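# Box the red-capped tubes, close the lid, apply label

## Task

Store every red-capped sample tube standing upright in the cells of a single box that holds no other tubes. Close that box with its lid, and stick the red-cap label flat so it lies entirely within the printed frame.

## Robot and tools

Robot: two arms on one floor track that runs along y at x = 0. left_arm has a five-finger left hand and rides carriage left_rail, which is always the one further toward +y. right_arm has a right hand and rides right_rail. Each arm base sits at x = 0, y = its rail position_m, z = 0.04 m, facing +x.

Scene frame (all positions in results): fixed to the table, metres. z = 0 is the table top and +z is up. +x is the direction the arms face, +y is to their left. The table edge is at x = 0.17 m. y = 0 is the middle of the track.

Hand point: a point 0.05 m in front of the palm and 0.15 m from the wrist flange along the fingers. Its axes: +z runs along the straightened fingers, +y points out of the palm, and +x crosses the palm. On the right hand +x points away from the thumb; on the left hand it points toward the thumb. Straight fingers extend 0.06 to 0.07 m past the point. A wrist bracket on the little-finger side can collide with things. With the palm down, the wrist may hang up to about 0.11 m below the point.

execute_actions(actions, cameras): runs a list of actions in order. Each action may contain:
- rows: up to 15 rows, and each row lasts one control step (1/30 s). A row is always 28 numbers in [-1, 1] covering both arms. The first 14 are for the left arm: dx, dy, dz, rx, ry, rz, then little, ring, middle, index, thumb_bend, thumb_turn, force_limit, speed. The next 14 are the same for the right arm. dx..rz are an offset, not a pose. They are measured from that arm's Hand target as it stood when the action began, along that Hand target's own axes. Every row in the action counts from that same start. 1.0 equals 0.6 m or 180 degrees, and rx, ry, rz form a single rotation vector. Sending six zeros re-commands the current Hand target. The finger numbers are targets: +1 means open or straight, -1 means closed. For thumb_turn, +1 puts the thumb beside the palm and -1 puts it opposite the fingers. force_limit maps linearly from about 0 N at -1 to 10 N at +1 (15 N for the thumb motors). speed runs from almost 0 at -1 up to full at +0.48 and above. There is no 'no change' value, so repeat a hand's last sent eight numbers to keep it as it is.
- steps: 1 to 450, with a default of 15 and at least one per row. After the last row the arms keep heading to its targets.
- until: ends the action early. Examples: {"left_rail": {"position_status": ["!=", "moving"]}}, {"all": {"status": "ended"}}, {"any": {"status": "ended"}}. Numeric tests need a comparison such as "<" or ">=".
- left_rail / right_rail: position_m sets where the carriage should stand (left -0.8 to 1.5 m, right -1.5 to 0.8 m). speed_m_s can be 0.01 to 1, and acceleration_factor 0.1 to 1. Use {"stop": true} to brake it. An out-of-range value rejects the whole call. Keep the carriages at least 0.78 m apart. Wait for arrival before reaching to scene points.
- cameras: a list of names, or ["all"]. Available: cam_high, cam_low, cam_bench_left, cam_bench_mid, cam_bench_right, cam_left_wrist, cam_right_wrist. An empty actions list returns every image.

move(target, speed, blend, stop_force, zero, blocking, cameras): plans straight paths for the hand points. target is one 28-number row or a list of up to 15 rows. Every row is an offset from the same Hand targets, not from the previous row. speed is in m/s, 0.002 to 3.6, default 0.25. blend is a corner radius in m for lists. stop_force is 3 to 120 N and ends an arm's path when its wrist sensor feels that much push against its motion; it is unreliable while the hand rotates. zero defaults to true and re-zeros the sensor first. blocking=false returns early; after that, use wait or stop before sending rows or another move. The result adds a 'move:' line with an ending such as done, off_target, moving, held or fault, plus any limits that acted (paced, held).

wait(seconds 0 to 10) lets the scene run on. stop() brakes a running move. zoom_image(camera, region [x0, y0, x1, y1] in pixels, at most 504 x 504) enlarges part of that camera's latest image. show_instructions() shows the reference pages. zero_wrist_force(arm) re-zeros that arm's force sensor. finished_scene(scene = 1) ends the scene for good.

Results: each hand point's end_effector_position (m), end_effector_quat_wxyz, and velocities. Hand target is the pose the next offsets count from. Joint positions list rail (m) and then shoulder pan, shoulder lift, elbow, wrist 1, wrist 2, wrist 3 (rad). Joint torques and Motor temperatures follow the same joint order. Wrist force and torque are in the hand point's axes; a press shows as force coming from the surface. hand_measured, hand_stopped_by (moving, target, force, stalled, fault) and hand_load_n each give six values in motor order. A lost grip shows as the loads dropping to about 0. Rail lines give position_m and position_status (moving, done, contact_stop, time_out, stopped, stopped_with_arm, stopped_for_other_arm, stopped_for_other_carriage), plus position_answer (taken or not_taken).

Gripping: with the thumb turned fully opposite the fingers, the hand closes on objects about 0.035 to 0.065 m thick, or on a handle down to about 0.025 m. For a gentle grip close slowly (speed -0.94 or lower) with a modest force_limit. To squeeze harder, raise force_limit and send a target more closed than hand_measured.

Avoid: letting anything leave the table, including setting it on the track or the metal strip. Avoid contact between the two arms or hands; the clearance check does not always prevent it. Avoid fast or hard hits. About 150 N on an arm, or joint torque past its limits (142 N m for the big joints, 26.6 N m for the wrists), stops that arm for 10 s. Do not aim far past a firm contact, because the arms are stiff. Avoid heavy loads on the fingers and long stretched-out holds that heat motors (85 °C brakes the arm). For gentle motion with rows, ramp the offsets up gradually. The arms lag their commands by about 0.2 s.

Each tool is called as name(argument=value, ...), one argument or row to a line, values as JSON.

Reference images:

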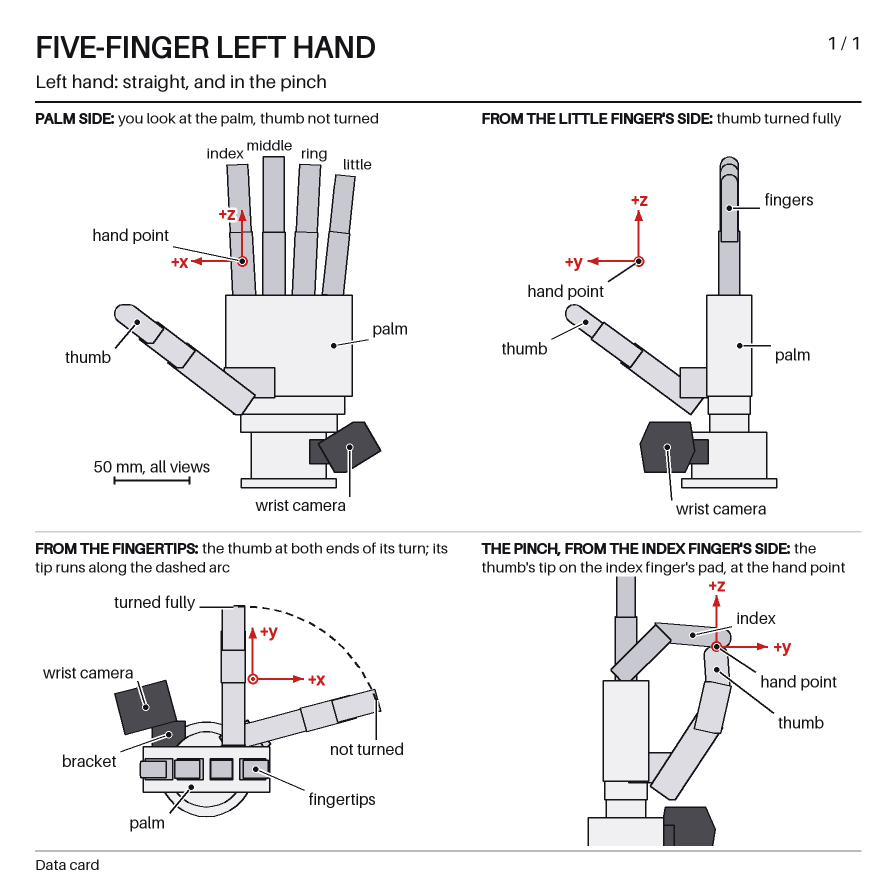

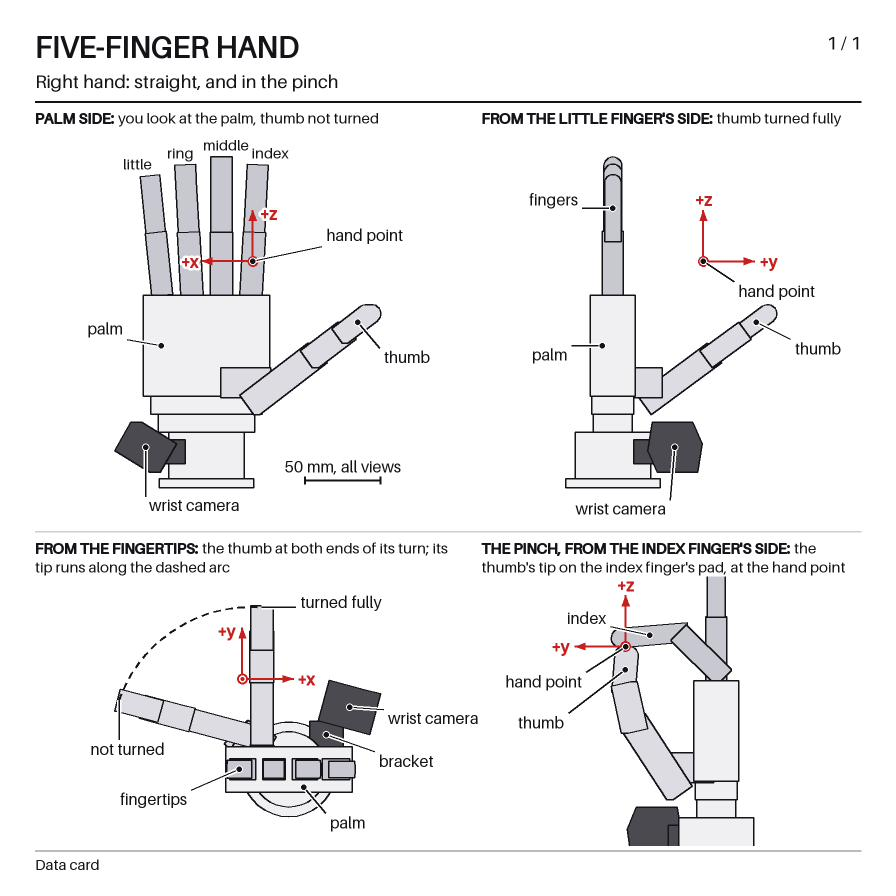

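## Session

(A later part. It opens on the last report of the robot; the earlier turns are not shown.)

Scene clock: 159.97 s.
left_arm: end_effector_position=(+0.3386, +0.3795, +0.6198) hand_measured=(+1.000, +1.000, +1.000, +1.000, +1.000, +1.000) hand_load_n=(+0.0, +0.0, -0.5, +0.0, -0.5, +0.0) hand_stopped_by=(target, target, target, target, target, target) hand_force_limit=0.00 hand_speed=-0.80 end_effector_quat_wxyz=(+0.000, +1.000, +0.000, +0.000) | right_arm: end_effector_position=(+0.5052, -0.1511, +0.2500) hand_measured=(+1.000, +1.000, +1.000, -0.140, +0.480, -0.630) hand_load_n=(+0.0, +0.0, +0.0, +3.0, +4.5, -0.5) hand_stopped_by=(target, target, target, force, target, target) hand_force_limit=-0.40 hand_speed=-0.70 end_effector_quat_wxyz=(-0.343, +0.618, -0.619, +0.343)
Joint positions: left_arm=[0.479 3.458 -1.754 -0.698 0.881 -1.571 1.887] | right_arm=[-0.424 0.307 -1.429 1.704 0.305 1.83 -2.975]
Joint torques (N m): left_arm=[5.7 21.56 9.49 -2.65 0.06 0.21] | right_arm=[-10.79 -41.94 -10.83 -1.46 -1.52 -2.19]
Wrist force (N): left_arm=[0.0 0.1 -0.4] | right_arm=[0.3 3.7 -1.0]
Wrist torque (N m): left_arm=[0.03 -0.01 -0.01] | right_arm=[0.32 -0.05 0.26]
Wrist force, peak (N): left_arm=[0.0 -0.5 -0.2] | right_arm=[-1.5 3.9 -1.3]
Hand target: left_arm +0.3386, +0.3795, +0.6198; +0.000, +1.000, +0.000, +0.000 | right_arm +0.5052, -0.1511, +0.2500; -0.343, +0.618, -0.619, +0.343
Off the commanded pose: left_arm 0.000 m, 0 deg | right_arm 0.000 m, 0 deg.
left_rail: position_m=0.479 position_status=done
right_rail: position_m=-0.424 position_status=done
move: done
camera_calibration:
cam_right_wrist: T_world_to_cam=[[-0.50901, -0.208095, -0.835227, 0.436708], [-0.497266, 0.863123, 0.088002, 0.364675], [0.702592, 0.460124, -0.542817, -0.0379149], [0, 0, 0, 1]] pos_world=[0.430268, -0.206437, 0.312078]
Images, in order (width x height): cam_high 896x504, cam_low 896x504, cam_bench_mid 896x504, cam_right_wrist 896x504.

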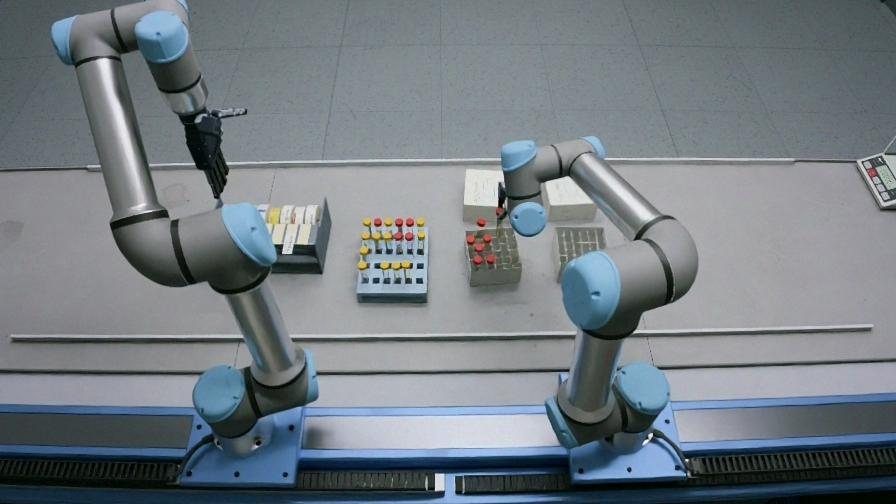

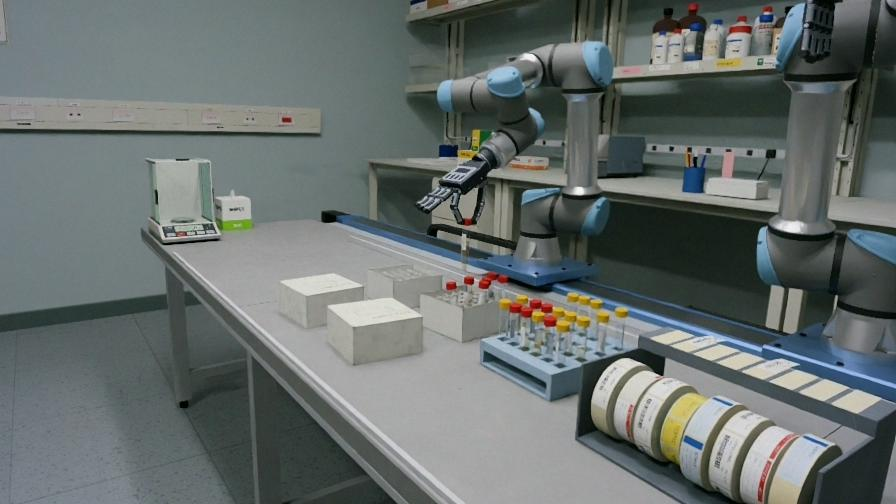

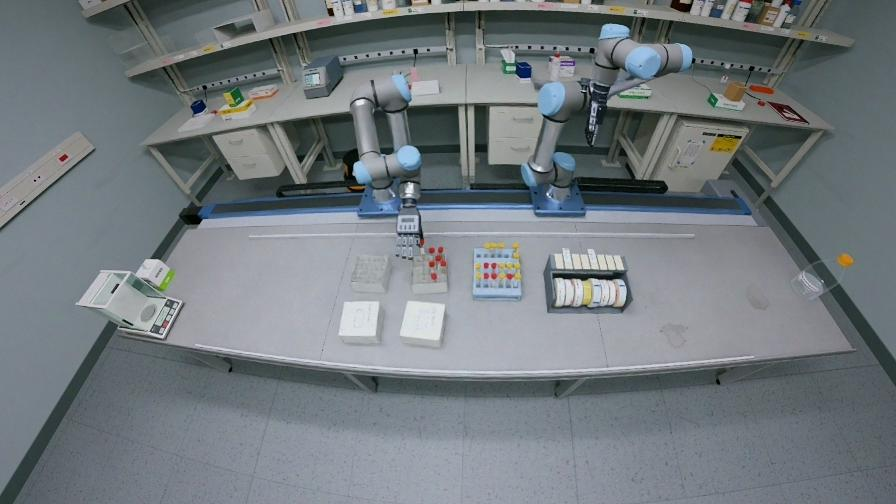

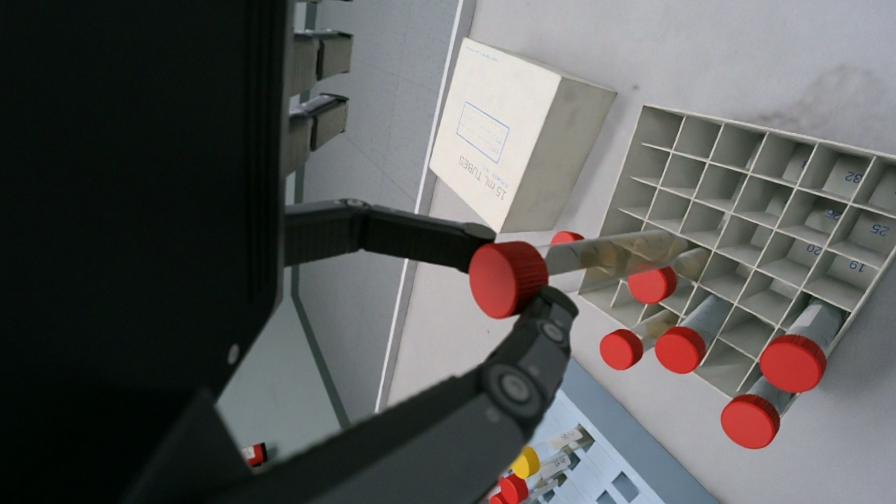

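zoom_image(
  camera="cam_right_wrist",
  region=[600, 180, 800, 320],
)

zoom_image(
  camera="cam_right_wrist",
  region=[460, 200, 720, 330],
)

Scaled by 2.520 from the camera's 896x504 image, which has a finer 1280x720 frame.

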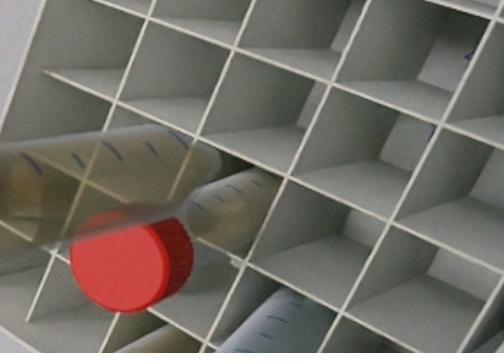

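Scaled by 1.938 from the camera's 896x504 image, which has a finer 1280x720 frame.

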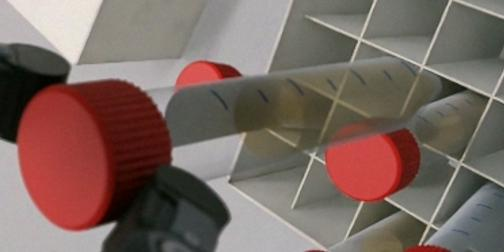

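move(
  target=[0,0,0,0,0,0,1,1,1,1,1,1,0,-0.8,0.0027,0.0813,0.0508,-0.0139,0,0,1,1,1,-0.4,0.48,-0.63,-0.4,-0.7],
  speed=0.3,
  cameras=["cam_right_wrist","cam_low"],
)

zoom_image(
  camera="cam_right_wrist",
  region=[460, 150, 860, 400],
)

zoom_image(
  camera="cam_low",
  region=[420, 200, 560, 340],
)

Scene clock: 165.10 s.
left_arm: end_effector_position=(+0.3386, +0.3795, +0.6198) hand_measured=(+1.000, +1.000, +1.000, +1.000, +1.000, +1.000) hand_load_n=(+0.0, +0.0, +0.0, +0.0, +0.0, +0.0) hand_stopped_by=(target, target, target, target, target, target) hand_force_limit=0.00 hand_speed=-0.80 end_effector_quat_wxyz=(+0.000, +1.000, +0.000, +0.000) | right_arm: end_effector_position=(+0.5053, -0.1527, +0.1925) hand_measured=(+1.000, +1.000, +1.000, -0.140, +0.480, -0.630) hand_load_n=(+0.0, +0.0, +0.0, +3.5, +4.5, +0.0) hand_stopped_by=(target, target, target, force, target, target) hand_force_limit=-0.40 hand_speed=-0.70 end_effector_quat_wxyz=(-0.329, +0.626, -0.626, +0.329)
Joint positions: left_arm=[0.479 3.458 -1.754 -0.698 0.881 -1.571 1.887] | right_arm=[-0.424 0.296 -1.366 1.77 0.219 1.814 -2.97]
Joint torques (N m): left_arm=[5.6 22.02 8.93 -2.71 0 0.12] | right_arm=[-11.78 -17.68 -10.27 -1.36 -1.4 2.16]
Wrist force (N): left_arm=[0.0 0.0 -0.3] | right_arm=[0.2 3.6 -1.0]
Wrist torque (N m): left_arm=[0.02 -0.01 0.00] | right_arm=[0.32 -0.02 0.06]
Wrist force, peak (N): left_arm=[0.2 -0.5 -0.1] | right_arm=[0.2 4.1 -1.3]
Hand target: left_arm +0.3386, +0.3795, +0.6198; +0.000, +1.000, +0.000, +0.000 | right_arm +0.5053, -0.1527, +0.1924; -0.329, +0.626, -0.626, +0.329
Off the commanded pose: left_arm 0.000 m, 0 deg | right_arm 0.000 m, 0 deg.
left_rail: position_m=0.479 position_status=done
right_rail: position_m=-0.424 position_status=done
move: done
camera_calibration:
cam_right_wrist: T_world_to_cam=[[-0.544947, -0.208058, -0.812247, 0.402152], [-0.493019, 0.863076, 0.109695, 0.364883], [0.678208, 0.460231, -0.572907, -0.0502229], [0, 0, 0, 1]] pos_world=[0.433107, -0.208137, 0.257848]
Images, in order (width x height): cam_low 896x504, cam_right_wrist 896x504.

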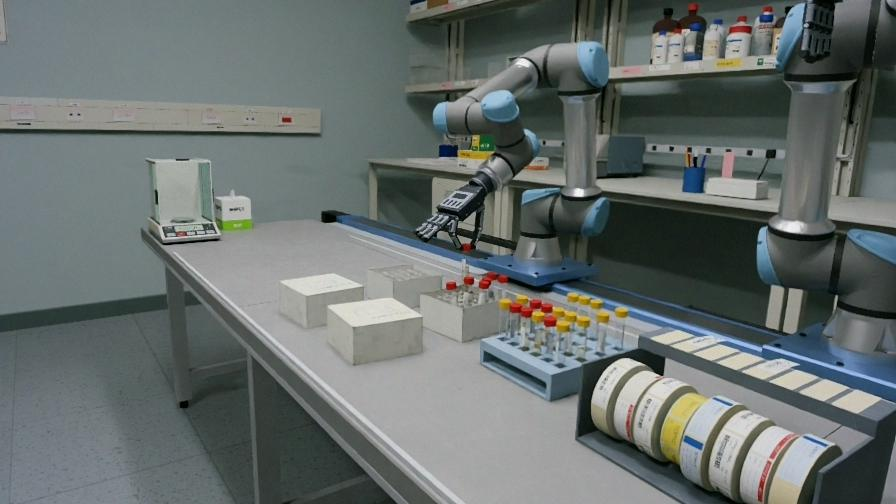

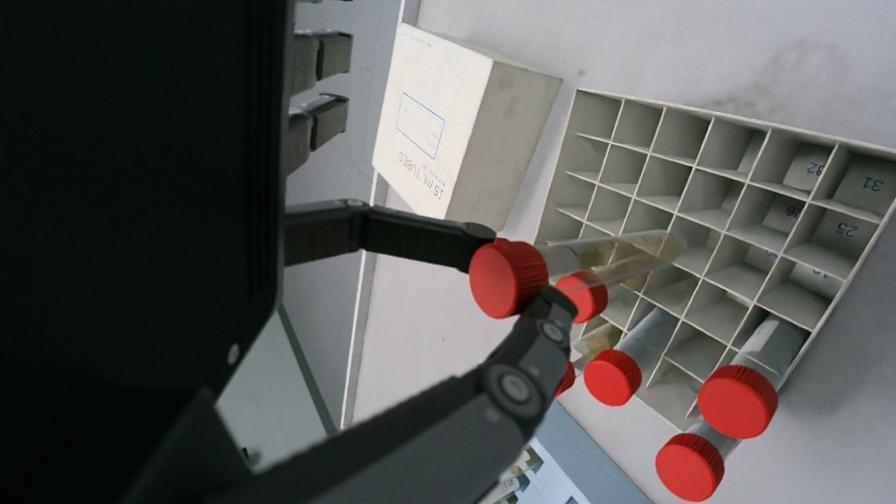

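Scaled by 1.260 from the camera's 896x504 image, which has a finer 1280x720 frame.

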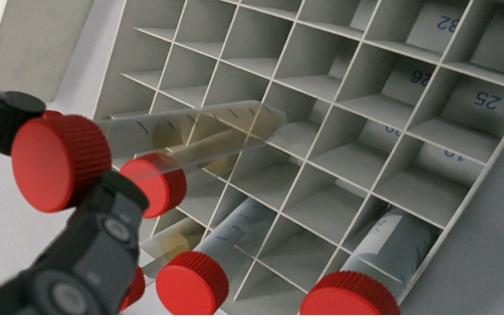

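Scaled by 3.600 from the camera's 896x504 image, which has a finer 1280x720 frame.

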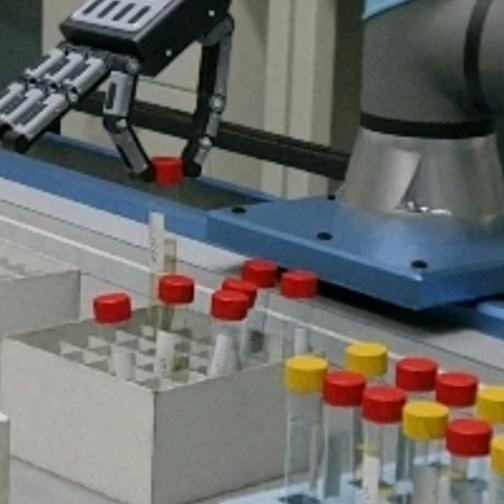

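zoom_image(
  camera="cam_right_wrist",
  region=[620, 180, 740, 300],
)

Scaled by 4.200 from the camera's 896x504 image, which has a finer 1280x720 frame.

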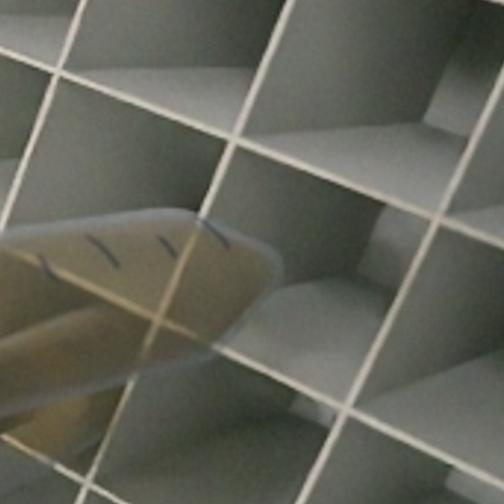

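move(
  target=[0,0,0,0,0,0,1,1,1,1,1,1,0,-0.8,-0.002,0.0987,0.0668,0,0,0,1,1,1,-0.4,0.48,-0.63,-0.4,-0.7],
  speed=0.15,
  stop_force=14,
  cameras=["cam_right_wrist","cam_low"],
)

zoom_image(
  camera="cam_low",
  region=[420, 200, 560, 340],
)

Scene clock: 169.47 s.
left_arm: end_effector_position=(+0.3386, +0.3795, +0.6198) hand_measured=(+1.000, +1.000, +1.000, +1.000, +1.000, +1.000) hand_load_n=(+0.0, +0.0, +0.0, +0.0, +0.0, +0.0) hand_stopped_by=(target, target, target, target, target, target) hand_force_limit=0.00 hand_speed=-0.80 end_effector_quat_wxyz=(+0.000, +1.000, +0.000, +0.000) | right_arm: end_effector_position=(+0.5048, -0.1515, +0.1209) hand_measured=(+1.000, +1.000, +1.000, -0.140, +0.480, -0.630) hand_load_n=(+0.0, +0.0, +0.0, +3.0, +3.5, +0.0) hand_stopped_by=(target, target, target, force, target, target) hand_force_limit=-0.40 hand_speed=-0.70 end_effector_quat_wxyz=(-0.329, +0.626, -0.626, +0.329)
Joint positions: left_arm=[0.479 3.458 -1.754 -0.698 0.881 -1.571 1.887] | right_arm=[-0.424 0.299 -1.283 1.869 0.037 1.817 -2.968]
Joint torques (N m): left_arm=[6.19 22.05 8.76 -2.7 -0.03 0.23] | right_arm=[11.65 -16.9 -7 -1.02 2.1 1.56]
Wrist force (N): left_arm=[-0.1 0.1 -0.3] | right_arm=[0.1 0.8 -3.1]
Wrist torque (N m): left_arm=[0.04 0.00 -0.01] | right_arm=[0.29 0.00 0.07]
Wrist force, peak (N): left_arm=[-0.2 0.2 -0.5] | right_arm=[0.5 4.2 -1.0]
Hand target: left_arm +0.3386, +0.3795, +0.6198; +0.000, +1.000, +0.000, +0.000 | right_arm +0.5048, -0.1515, +0.1209; -0.329, +0.626, -0.626, +0.329
Off the commanded pose: left_arm 0.000 m, 0 deg | right_arm 0.000 m, 0 deg.
left_rail: position_m=0.479 position_status=done
right_rail: position_m=-0.424 position_status=done
move: done
camera_calibration:
cam_right_wrist: T_world_to_cam=[[-0.544947, -0.208058, -0.812247, 0.343973], [-0.493019, 0.863076, 0.109695, 0.371455], [0.678208, 0.460231, -0.572907, -0.0914562], [0, 0, 0, 1]] pos_world=[0.432607, -0.206937, 0.186248]
Images, in order (width x height): cam_low 896x504, cam_right_wrist 896x504.

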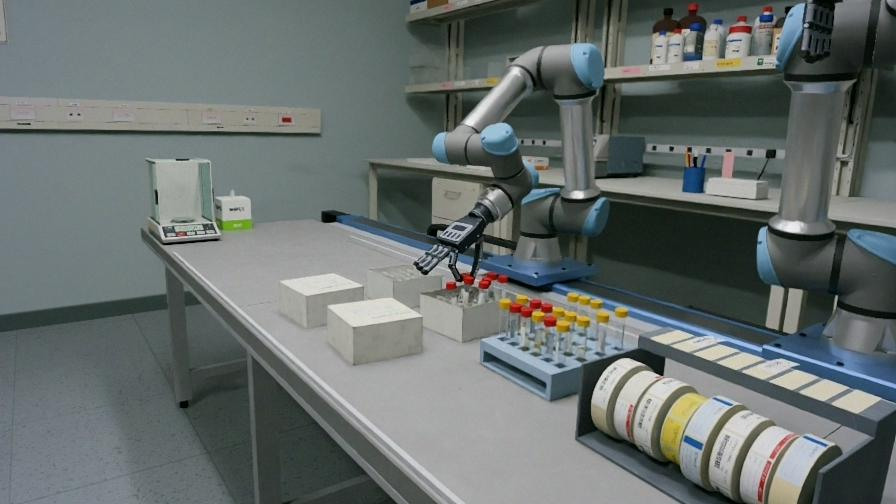

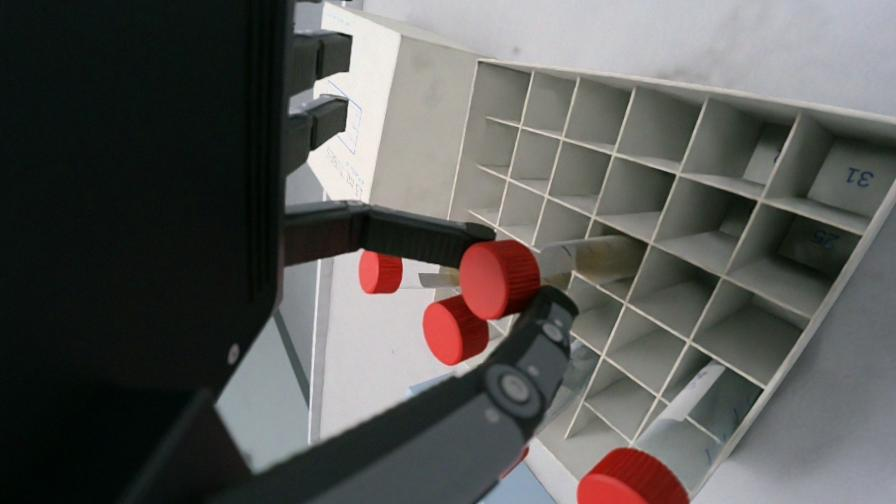

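Scaled by 3.600 from the camera's 896x504 image, which has a finer 1280x720 frame.

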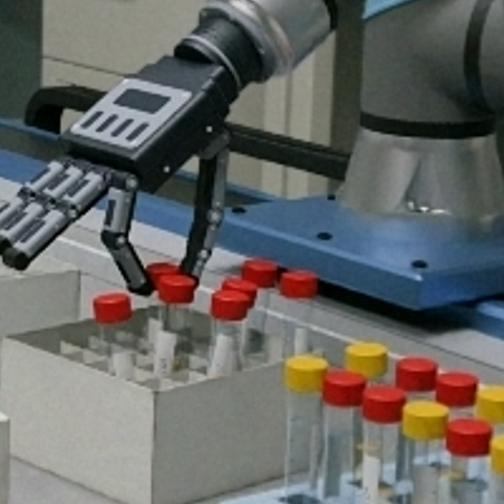

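move(
  target=[
    [0,0,0,0,0,0,1,1,1,1,1,1,0,-0.8,0,0,0,0,0,0,1,1,1,-0.06,0.8,-0.63,-0.4,-0.3],
    [0,0,0,0,0,0,1,1,1,1,1,1,0,-0.8,0,-0.0606,-0.0416,0,0,0,1,1,1,-0.06,0.8,-0.63,-0.4,-0.3],
    [0,0,0,0,0,0,1,1,1,1,1,1,0,-0.8,-0.4053,-0.0789,-0.0150,0.0139,0,0,1,1,1,-0.06,0.8,-0.63,-0.4,-0.3],
  ],
  speed=[0.2,0.25,0.6],
  blend=[0,0.015,0],
  cameras=["cam_right_wrist","cam_low","cam_bench_mid"],
)

zoom_image(
  camera="cam_right_wrist",
  region=[420, 100, 820, 400],
)

zoom_image(
  camera="cam_bench_mid",
  region=[400, 230, 530, 310],
)

zoom_image(
  camera="cam_low",
  region=[400, 190, 640, 360],
)

Scene clock: 173.73 s.
left_arm: end_effector_position=(+0.3386, +0.3795, +0.6198) hand_measured=(+1.000, +1.000, +1.000, +1.000, +1.000, +1.000) hand_load_n=(+0.0, +0.0, +0.0, +0.0, +0.0, +0.0) hand_stopped_by=(target, target, target, target, target, target) hand_force_limit=0.00 hand_speed=-0.80 end_effector_quat_wxyz=(+0.000, +1.000, +0.000, +0.000) | right_arm: end_effector_position=(+0.5242, +0.0916, +0.1651) hand_measured=(+1.000, +1.000, +1.000, -0.060, +0.800, -0.630) hand_load_n=(+0.0, +0.0, +0.0, +0.0, +0.0, +0.0) hand_stopped_by=(target, target, target, target, target, target) hand_force_limit=-0.40 hand_speed=-0.30 end_effector_quat_wxyz=(-0.343, +0.618, -0.618, +0.343)
Joint positions: left_arm=[0.479 3.458 -1.754 -0.698 0.881 -1.571 1.887] | right_arm=[-0.424 0.728 -0.893 1.172 0.417 2.171 -2.7]
Joint torques (N m): left_arm=[6.34 22.1 8.59 -2.66 0.04 0.14] | right_arm=[12.27 -36.79 -26.75 2.7 2.5 2.06]
Wrist force (N): left_arm=[0.0 0.0 -0.1] | right_arm=[0.0 2.8 -1.3]
Wrist torque (N m): left_arm=[0.01 -0.01 0.00] | right_arm=[0.23 0.03 0.03]
Wrist force, peak (N): left_arm=[0.1 0.4 -0.4] | right_arm=[0.2 4.7 -0.4]
Hand target: left_arm +0.3386, +0.3795, +0.6198; +0.000, +1.000, +0.000, +0.000 | right_arm +0.5243, +0.0916, +0.1651; -0.343, +0.618, -0.619, +0.343
Off the commanded pose: left_arm 0.000 m, 0 deg | right_arm 0.000 m, 0 deg.
left_rail: position_m=0.479 position_status=done
right_rail: position_m=-0.424 position_status=done
move: done
camera_calibration:
cam_right_wrist: T_world_to_cam=[[-0.508912, -0.208089, -0.835289, 0.425943], [-0.497358, 0.863069, 0.0880128, 0.172155], [0.702598, 0.460228, -0.542721, -0.20905], [0, 0, 0, 1]] pos_world=[0.449269, 0.0362631, 0.227178]
Images, in order (width x height): cam_low 896x504, cam_bench_mid 896x504, cam_right_wrist 896x504.

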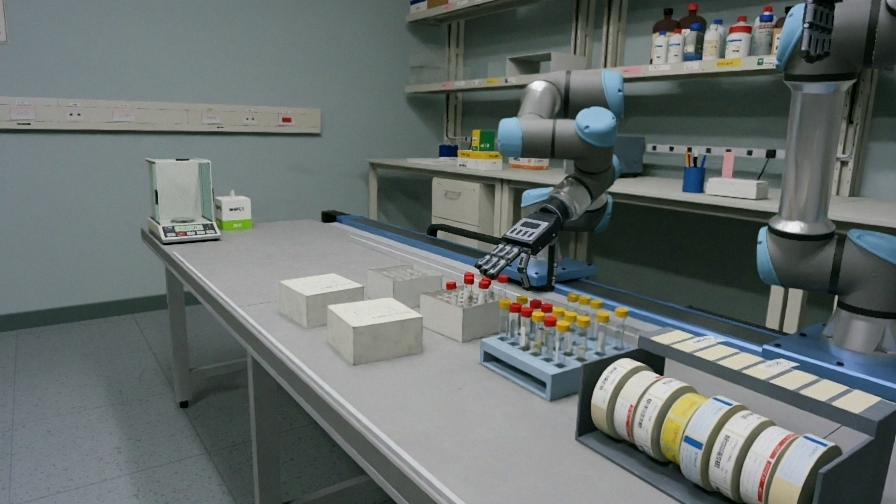

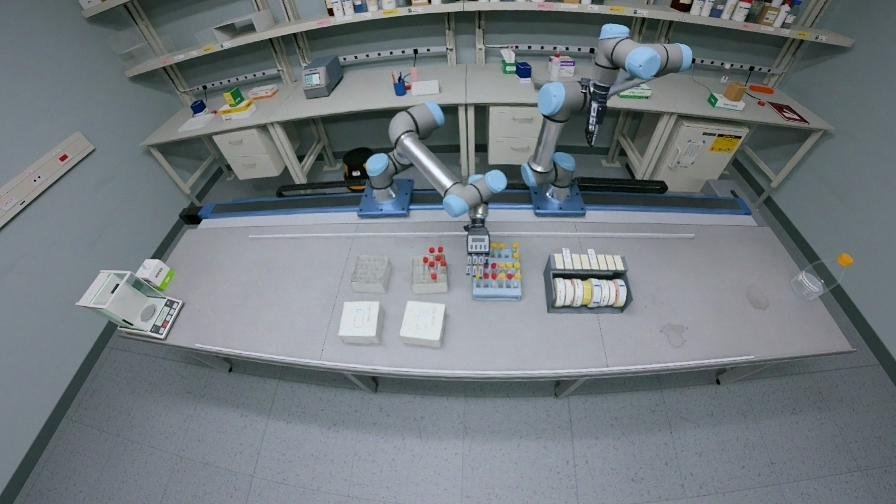

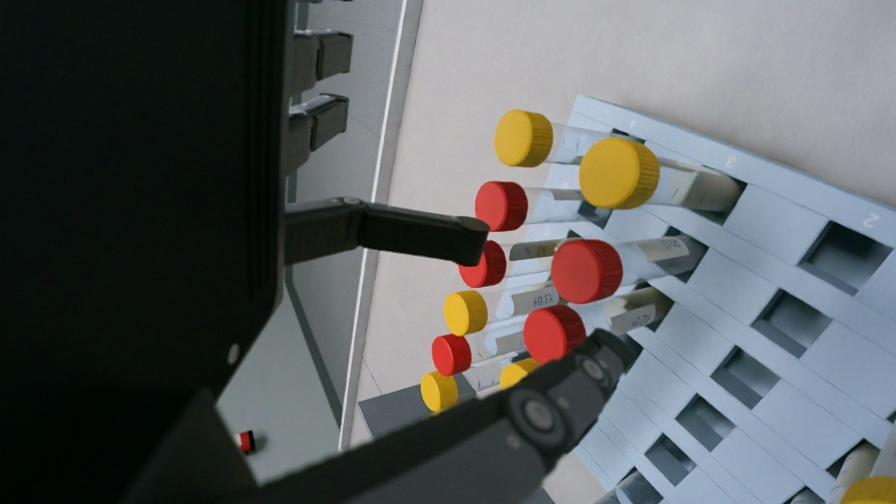

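Scaled by 1.260 from the camera's 896x504 image, which has a finer 1280x720 frame.

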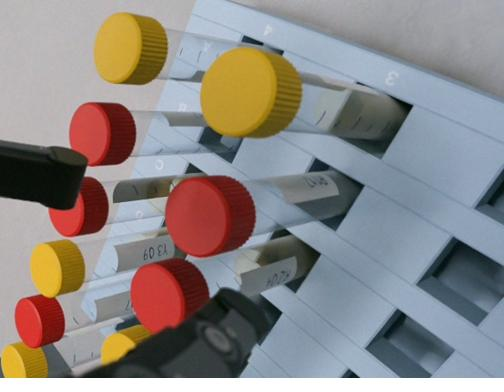

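Scaled by 3.877 from the camera's 896x504 image, which has a finer 1280x720 frame.

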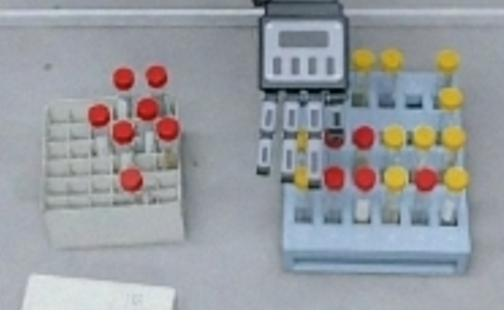

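Scaled by 2.100 from the camera's 896x504 image, which has a finer 1280x720 frame.

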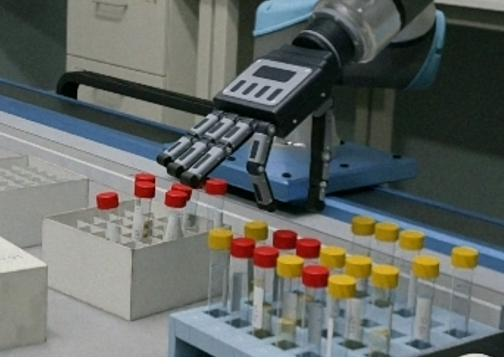

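move(
  target=[
    [0,0,0,0,0,0,1,1,1,1,1,1,0,-0.8,0,0.0529,0.0336,0,0,0,1,1,1,-0.06,0.8,-0.63,-0.4,-0.3],
    [0,0,0,0,0,0,1,1,1,1,1,1,0,-0.8,0,0.0529,0.0336,0,0,0,1,1,1,-0.06,0.48,-0.63,0,-0.5],
    [0,0,0,0,0,0,1,1,1,1,1,1,0,-0.8,0,0.0529,0.0336,0,0,0,1,1,1,-0.4,0.48,-0.63,-0.4,-0.7],
    [0,0,0,0,0,0,1,1,1,1,1,1,0,-0.8,0,-0.1372,-0.0852,0,0,0,1,1,1,-0.4,0.48,-0.63,-0.4,-0.7],
    [0,0,0,0,0,0,1,1,1,1,1,1,0,-0.8,0.399,-0.1615,-0.0086,0,0,0,1,1,1,-0.4,0.48,-0.63,-0.4,-0.7],
    [0,0,0,0,0,0,1,1,1,1,1,1,0,-0.8,0.399,-0.0802,0.0422,0,0,0,1,1,1,-0.4,0.48,-0.63,-0.4,-0.7],
  ],
  speed=[0.25,0.2,0.2,0.35,0.45,0.3],
  blend=[0,0,0,0.015,0.01,0],
  cameras=["cam_right_wrist","cam_low","cam_bench_mid"],
)

zoom_image(
  camera="cam_right_wrist",
  region=[460, 150, 860, 400],
)

zoom_image(
  camera="cam_right_wrist",
  region=[620, 180, 740, 300],
)

zoom_image(
  camera="cam_low",
  region=[400, 190, 560, 340],
)

Scene clock: 179.80 s.
left_arm: end_effector_position=(+0.3386, +0.3795, +0.6198) hand_measured=(+1.000, +1.000, +1.000, +1.000, +1.000, +1.000) hand_load_n=(+0.0, +0.0, +0.0, +0.0, +0.0, +0.0) hand_stopped_by=(target, target, target, target, target, target) hand_force_limit=0.00 hand_speed=-0.80 end_effector_quat_wxyz=(+0.000, +1.000, +0.000, +0.000) | right_arm: end_effector_position=(+0.5711, -0.1478, +0.1925) hand_measured=(+1.000, +1.000, +1.000, -0.140, +0.480, -0.630) hand_load_n=(+0.0, +0.0, +0.0, +3.5, +4.0, +0.0) hand_stopped_by=(target, target, target, force, target, target) hand_force_limit=-0.40 hand_speed=-0.70 end_effector_quat_wxyz=(-0.343, +0.618, -0.619, +0.343)
Joint positions: left_arm=[0.479 3.458 -1.754 -0.698 0.881 -1.571 1.887] | right_arm=[-0.424 0.269 -1.254 1.637 0.191 1.798 -2.996]
Joint torques (N m): left_arm=[6.67 22.26 8.5 -2.69 0.07 0.22] | right_arm=[-11.51 -22.35 -10.18 -1.34 -1.39 -2.16]
Wrist force (N): left_arm=[-0.1 0.0 -0.1] | right_arm=[0.6 3.5 -1.0]
Wrist torque (N m): left_arm=[0.00 0.01 -0.01] | right_arm=[0.32 -0.07 0.25]
Wrist force, peak (N): left_arm=[-0.5 -0.2 -0.3] | right_arm=[-0.1 5.7 -0.7]
Hand target: left_arm +0.3386, +0.3795, +0.6198; +0.000, +1.000, +0.000, +0.000 | right_arm +0.5711, -0.1478, +0.1925; -0.343, +0.618, -0.619, +0.343
Off the commanded pose: left_arm 0.000 m, 0 deg | right_arm 0.000 m, 0 deg.
left_rail: position_m=0.479 position_status=done
right_rail: position_m=-0.424 position_status=done
move: done
camera_calibration:
cam_right_wrist: T_world_to_cam=[[-0.508996, -0.208085, -0.835239, 0.422995], [-0.497326, 0.863084, 0.0880491, 0.399658], [0.70256, 0.460203, -0.542792, -0.116867], [0, 0, 0, 1]] pos_world=[0.496168, -0.203137, 0.254678]
Images, in order (width x height): cam_low 896x504, cam_bench_mid 896x504, cam_right_wrist 896x504.

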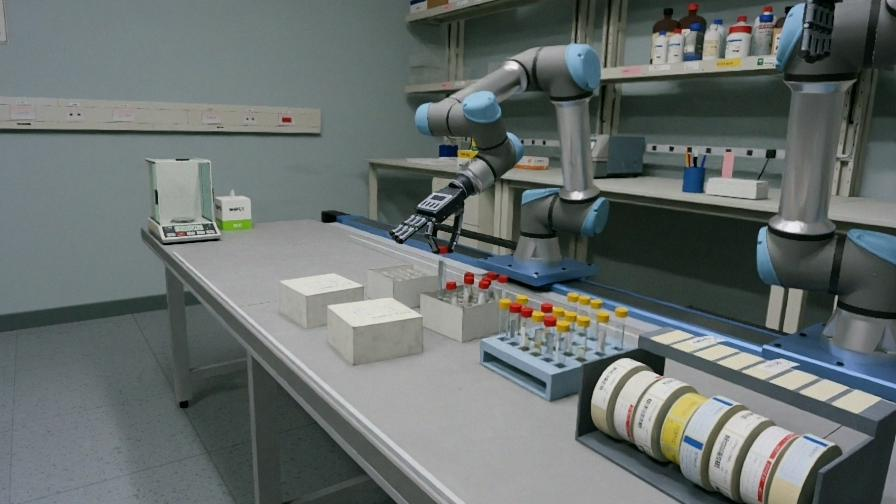

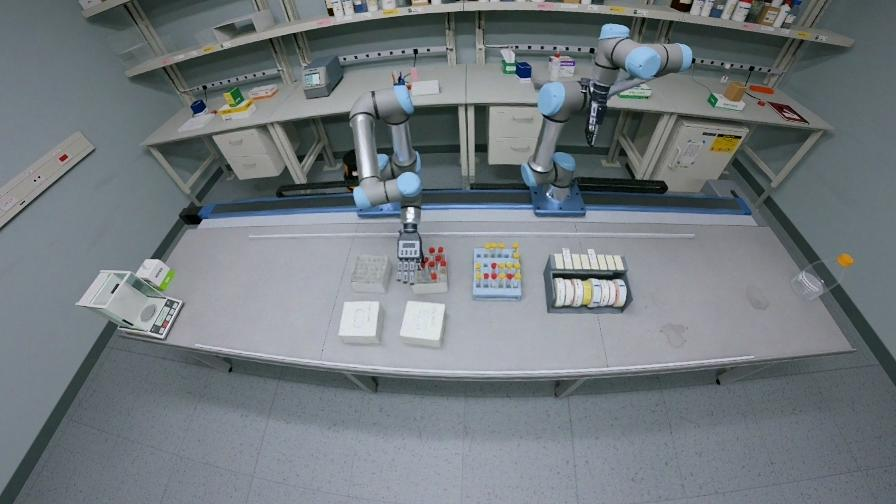

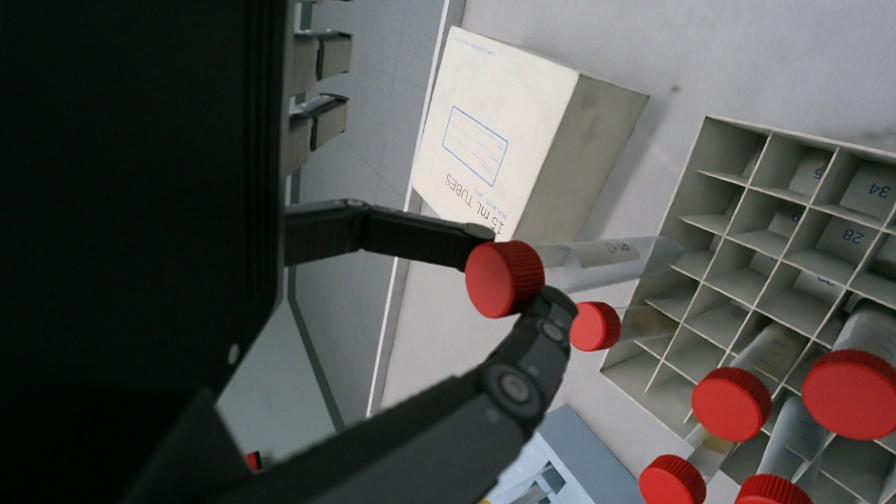

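Scaled by 1.260 from the camera's 896x504 image, which has a finer 1280x720 frame.

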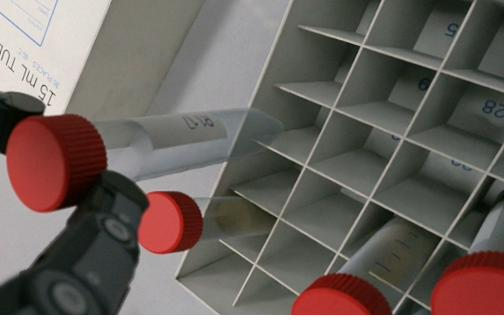

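Scaled by 4.200 from the camera's 896x504 image, which has a finer 1280x720 frame.

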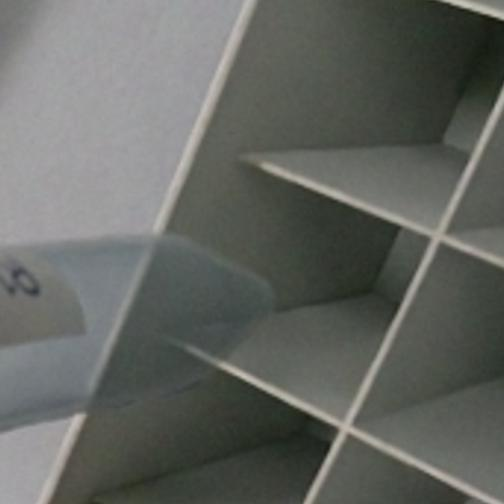

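Scaled by 3.150 from the camera's 896x504 image, which has a finer 1280x720 frame.

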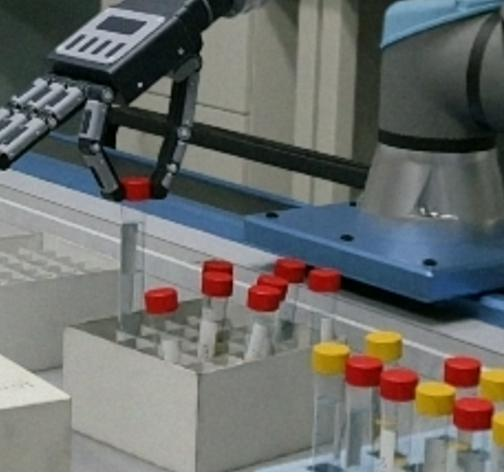

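move(
  target=[
    [0,0,0,0,0,0,1,1,1,1,1,1,0,-0.8,0.0005,0.0988,0.0667,-0.0083,0,0,1,1,1,-0.4,0.48,-0.63,-0.4,-0.7],
    [0,0,0,0,0,0,1,1,1,1,1,1,0,-0.8,0.0005,0.0988,0.0667,-0.0083,0,0,1,1,1,-0.06,0.8,-0.63,-0.4,-0.3],
    [0,0,0,0,0,0,1,1,1,1,1,1,0,-0.8,0.0005,0.0367,0.0278,-0.0083,0,0,1,1,1,-0.06,0.8,-0.63,-0.4,-0.3],
    [0,0,0,0,0,0,1,1,1,1,1,1,0,-0.8,-0.4492,0.0789,-0.0397,0,0,0,1,1,1,-0.06,0.8,-0.63,-0.4,-0.3],
    [0,0,0,0,0,0,1,1,1,1,1,1,0,-0.8,-0.4492,0.1319,-0.0066,0,0,0,1,1,1,-0.06,0.8,-0.63,-0.4,-0.3],
    [0,0,0,0,0,0,1,1,1,1,1,1,0,-0.8,-0.4492,0.1319,-0.0066,0,0,0,1,1,1,-0.06,0.48,-0.63,0,-0.5],
    [0,0,0,0,0,0,1,1,1,1,1,1,0,-0.8,-0.4492,0.1319,-0.0066,0,0,0,1,1,1,-0.4,0.48,-0.63,-0.4,-0.7],
    [0,0,0,0,0,0,1,1,1,1,1,1,0,-0.8,-0.4492,-0.0582,-0.1254,0,0,0,1,1,1,-0.4,0.48,-0.63,-0.4,-0.7],
    [0,0,0,0,0,0,1,1,1,1,1,1,0,-0.8,0.0423,-0.0436,-0.1111,0,0,0,1,1,1,-0.4,0.48,-0.63,-0.4,-0.7],
    [0,0,0,0,0,0,1,1,1,1,1,1,0,-0.8,0.0423,0.0377,-0.0604,0,0,0,1,1,1,-0.4,0.48,-0.63,-0.4,-0.7],
  ],
  speed=[0.2,0.2,0.3,0.6,0.25,0.2,0.2,0.35,0.45,0.3],
  blend=[0,0,0.015,0.015,0,0,0,0.015,0.01,0],
  cameras=["cam_right_wrist","cam_low","cam_bench_mid"],
)

zoom_image(
  camera="cam_right_wrist",
  region=[460, 150, 860, 400],
)

zoom_image(
  camera="cam_right_wrist",
  region=[620, 180, 740, 300],
)

zoom_image(
  camera="cam_low",
  region=[400, 190, 560, 340],
)

zoom_image(
  camera="cam_bench_mid",
  region=[400, 230, 530, 310],
)

Scene clock: 189.83 s.
left_arm: end_effector_position=(+0.3386, +0.3795, +0.6198) hand_measured=(+1.000, +1.000, +1.000, +1.000, +1.000, +1.000) hand_load_n=(+0.0, +0.0, +0.0, +0.0, +0.0, +0.0) hand_stopped_by=(target, target, target, target, target, target) hand_force_limit=0.00 hand_speed=-0.80 end_effector_quat_wxyz=(+0.000, +1.000, +0.000, +0.000) | right_arm: end_effector_position=(+0.5284, -0.1731, +0.1925) hand_measured=(+1.000, +1.000, +1.000, -0.140, +0.480, -0.630) hand_load_n=(+0.0, -0.5, +0.0, +2.5, +4.0, +0.0) hand_stopped_by=(target, target, target, force, target, target) hand_force_limit=-0.40 hand_speed=-0.70 end_effector_quat_wxyz=(-0.343, +0.618, -0.619, +0.343)
Joint positions: left_arm=[0.479 3.458 -1.754 -0.698 0.881 -1.571 1.887] | right_arm=[-0.424 0.235 -1.369 1.786 0.153 1.77 -3.015]
Joint torques (N m): left_arm=[5.91 22.42 8.12 -2.68 -0.01 0.21] | right_arm=[-11.75 -16.73 -10.03 -1.69 -1.58 -2.26]
Wrist force (N): left_arm=[0.1 0.1 -0.1] | right_arm=[0.2 3.6 -0.7]
Wrist torque (N m): left_arm=[0.02 -0.02 0.00] | right_arm=[0.31 -0.03 0.26]
Wrist force, peak (N): left_arm=[-0.2 0.2 -0.5] | right_arm=[0.2 5.3 -0.2]
Hand target: left_arm +0.3386, +0.3795, +0.6198; +0.000, +1.000, +0.000, +0.000 | right_arm +0.5284, -0.1731, +0.1925; -0.343, +0.618, -0.619, +0.343
Off the commanded pose: left_arm 0.000 m, 0 deg | right_arm 0.000 m, 0 deg.
left_rail: position_m=0.479 position_status=done
right_rail: position_m=-0.424 position_status=done
move: done
camera_calibration:
cam_right_wrist: T_world_to_cam=[[-0.508996, -0.208085, -0.835239, 0.395924], [-0.497326, 0.863084, 0.0880491, 0.400294], [0.70256, 0.460203, -0.542792, -0.0751079], [0, 0, 0, 1]] pos_world=[0.453368, -0.228537, 0.254678]
Images, in order (width x height): cam_low 896x504, cam_bench_mid 896x504, cam_right_wrist 896x504.

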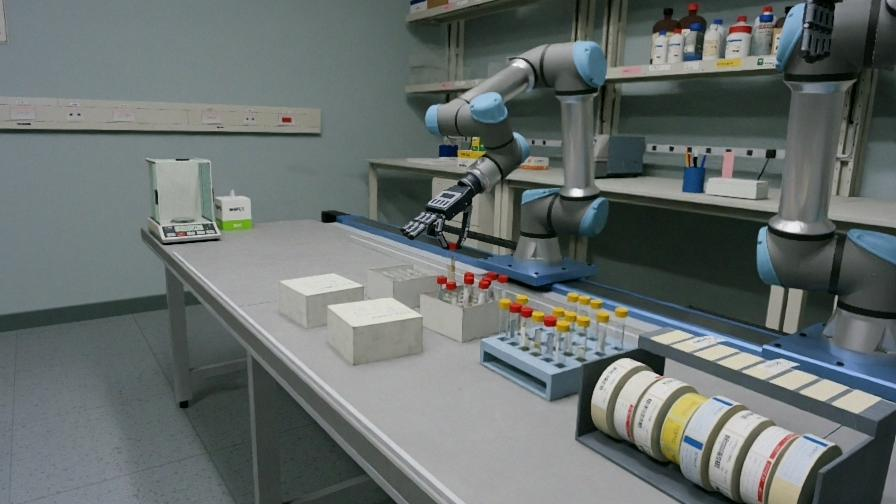

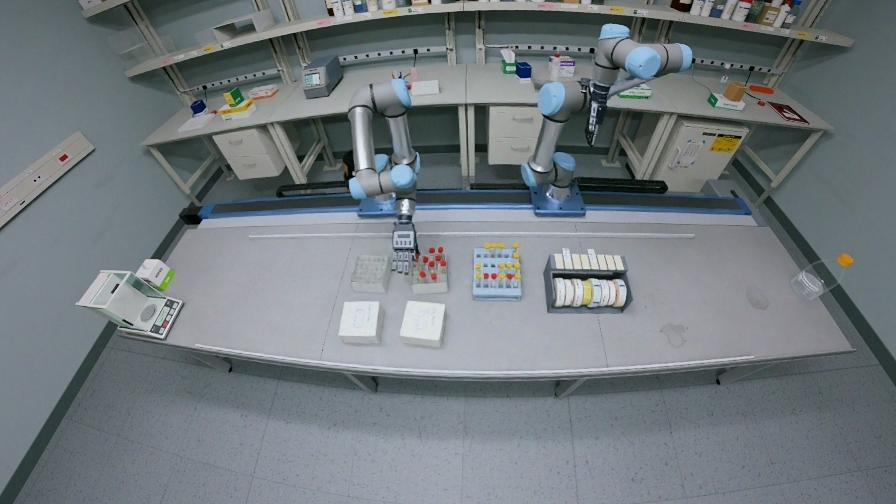

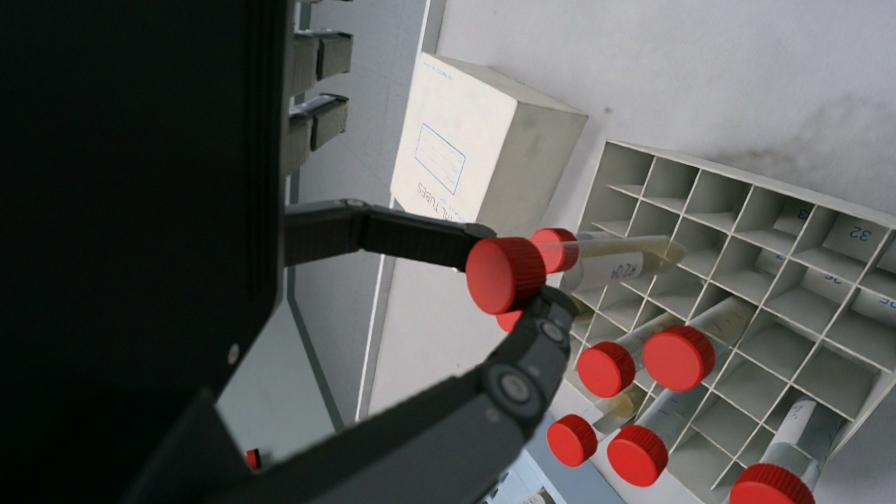

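Scaled by 1.260 from the camera's 896x504 image, which has a finer 1280x720 frame.

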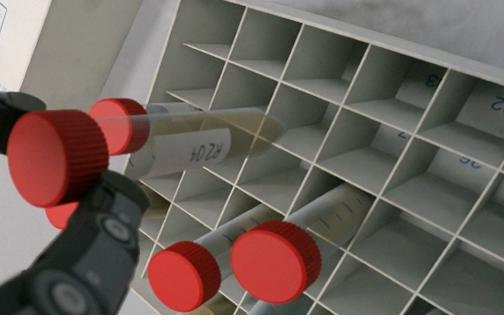

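Scaled by 4.200 from the camera's 896x504 image, which has a finer 1280x720 frame.

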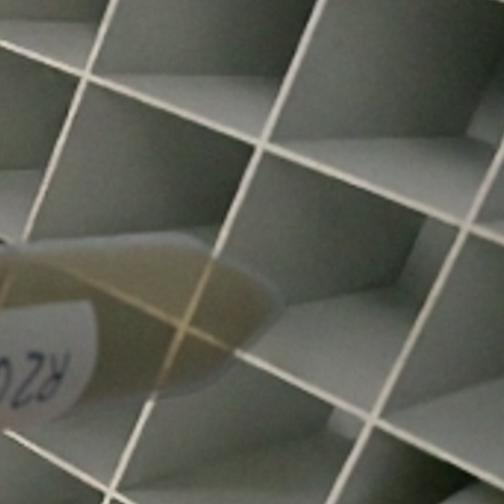

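Scaled by 3.150 from the camera's 896x504 image, which has a finer 1280x720 frame.

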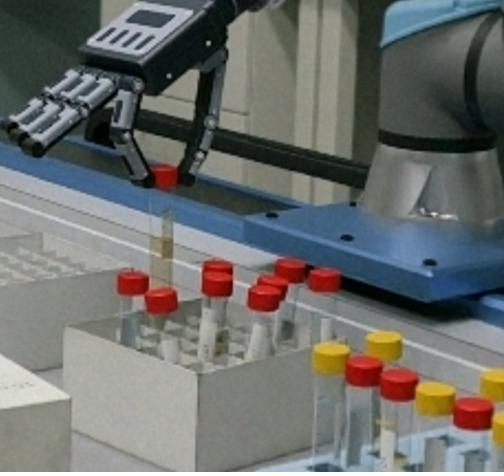

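Scaled by 3.877 from the camera's 896x504 image, which has a finer 1280x720 frame.

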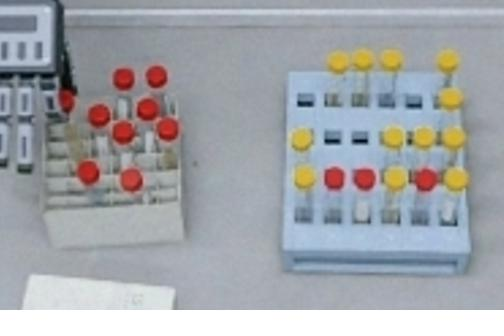

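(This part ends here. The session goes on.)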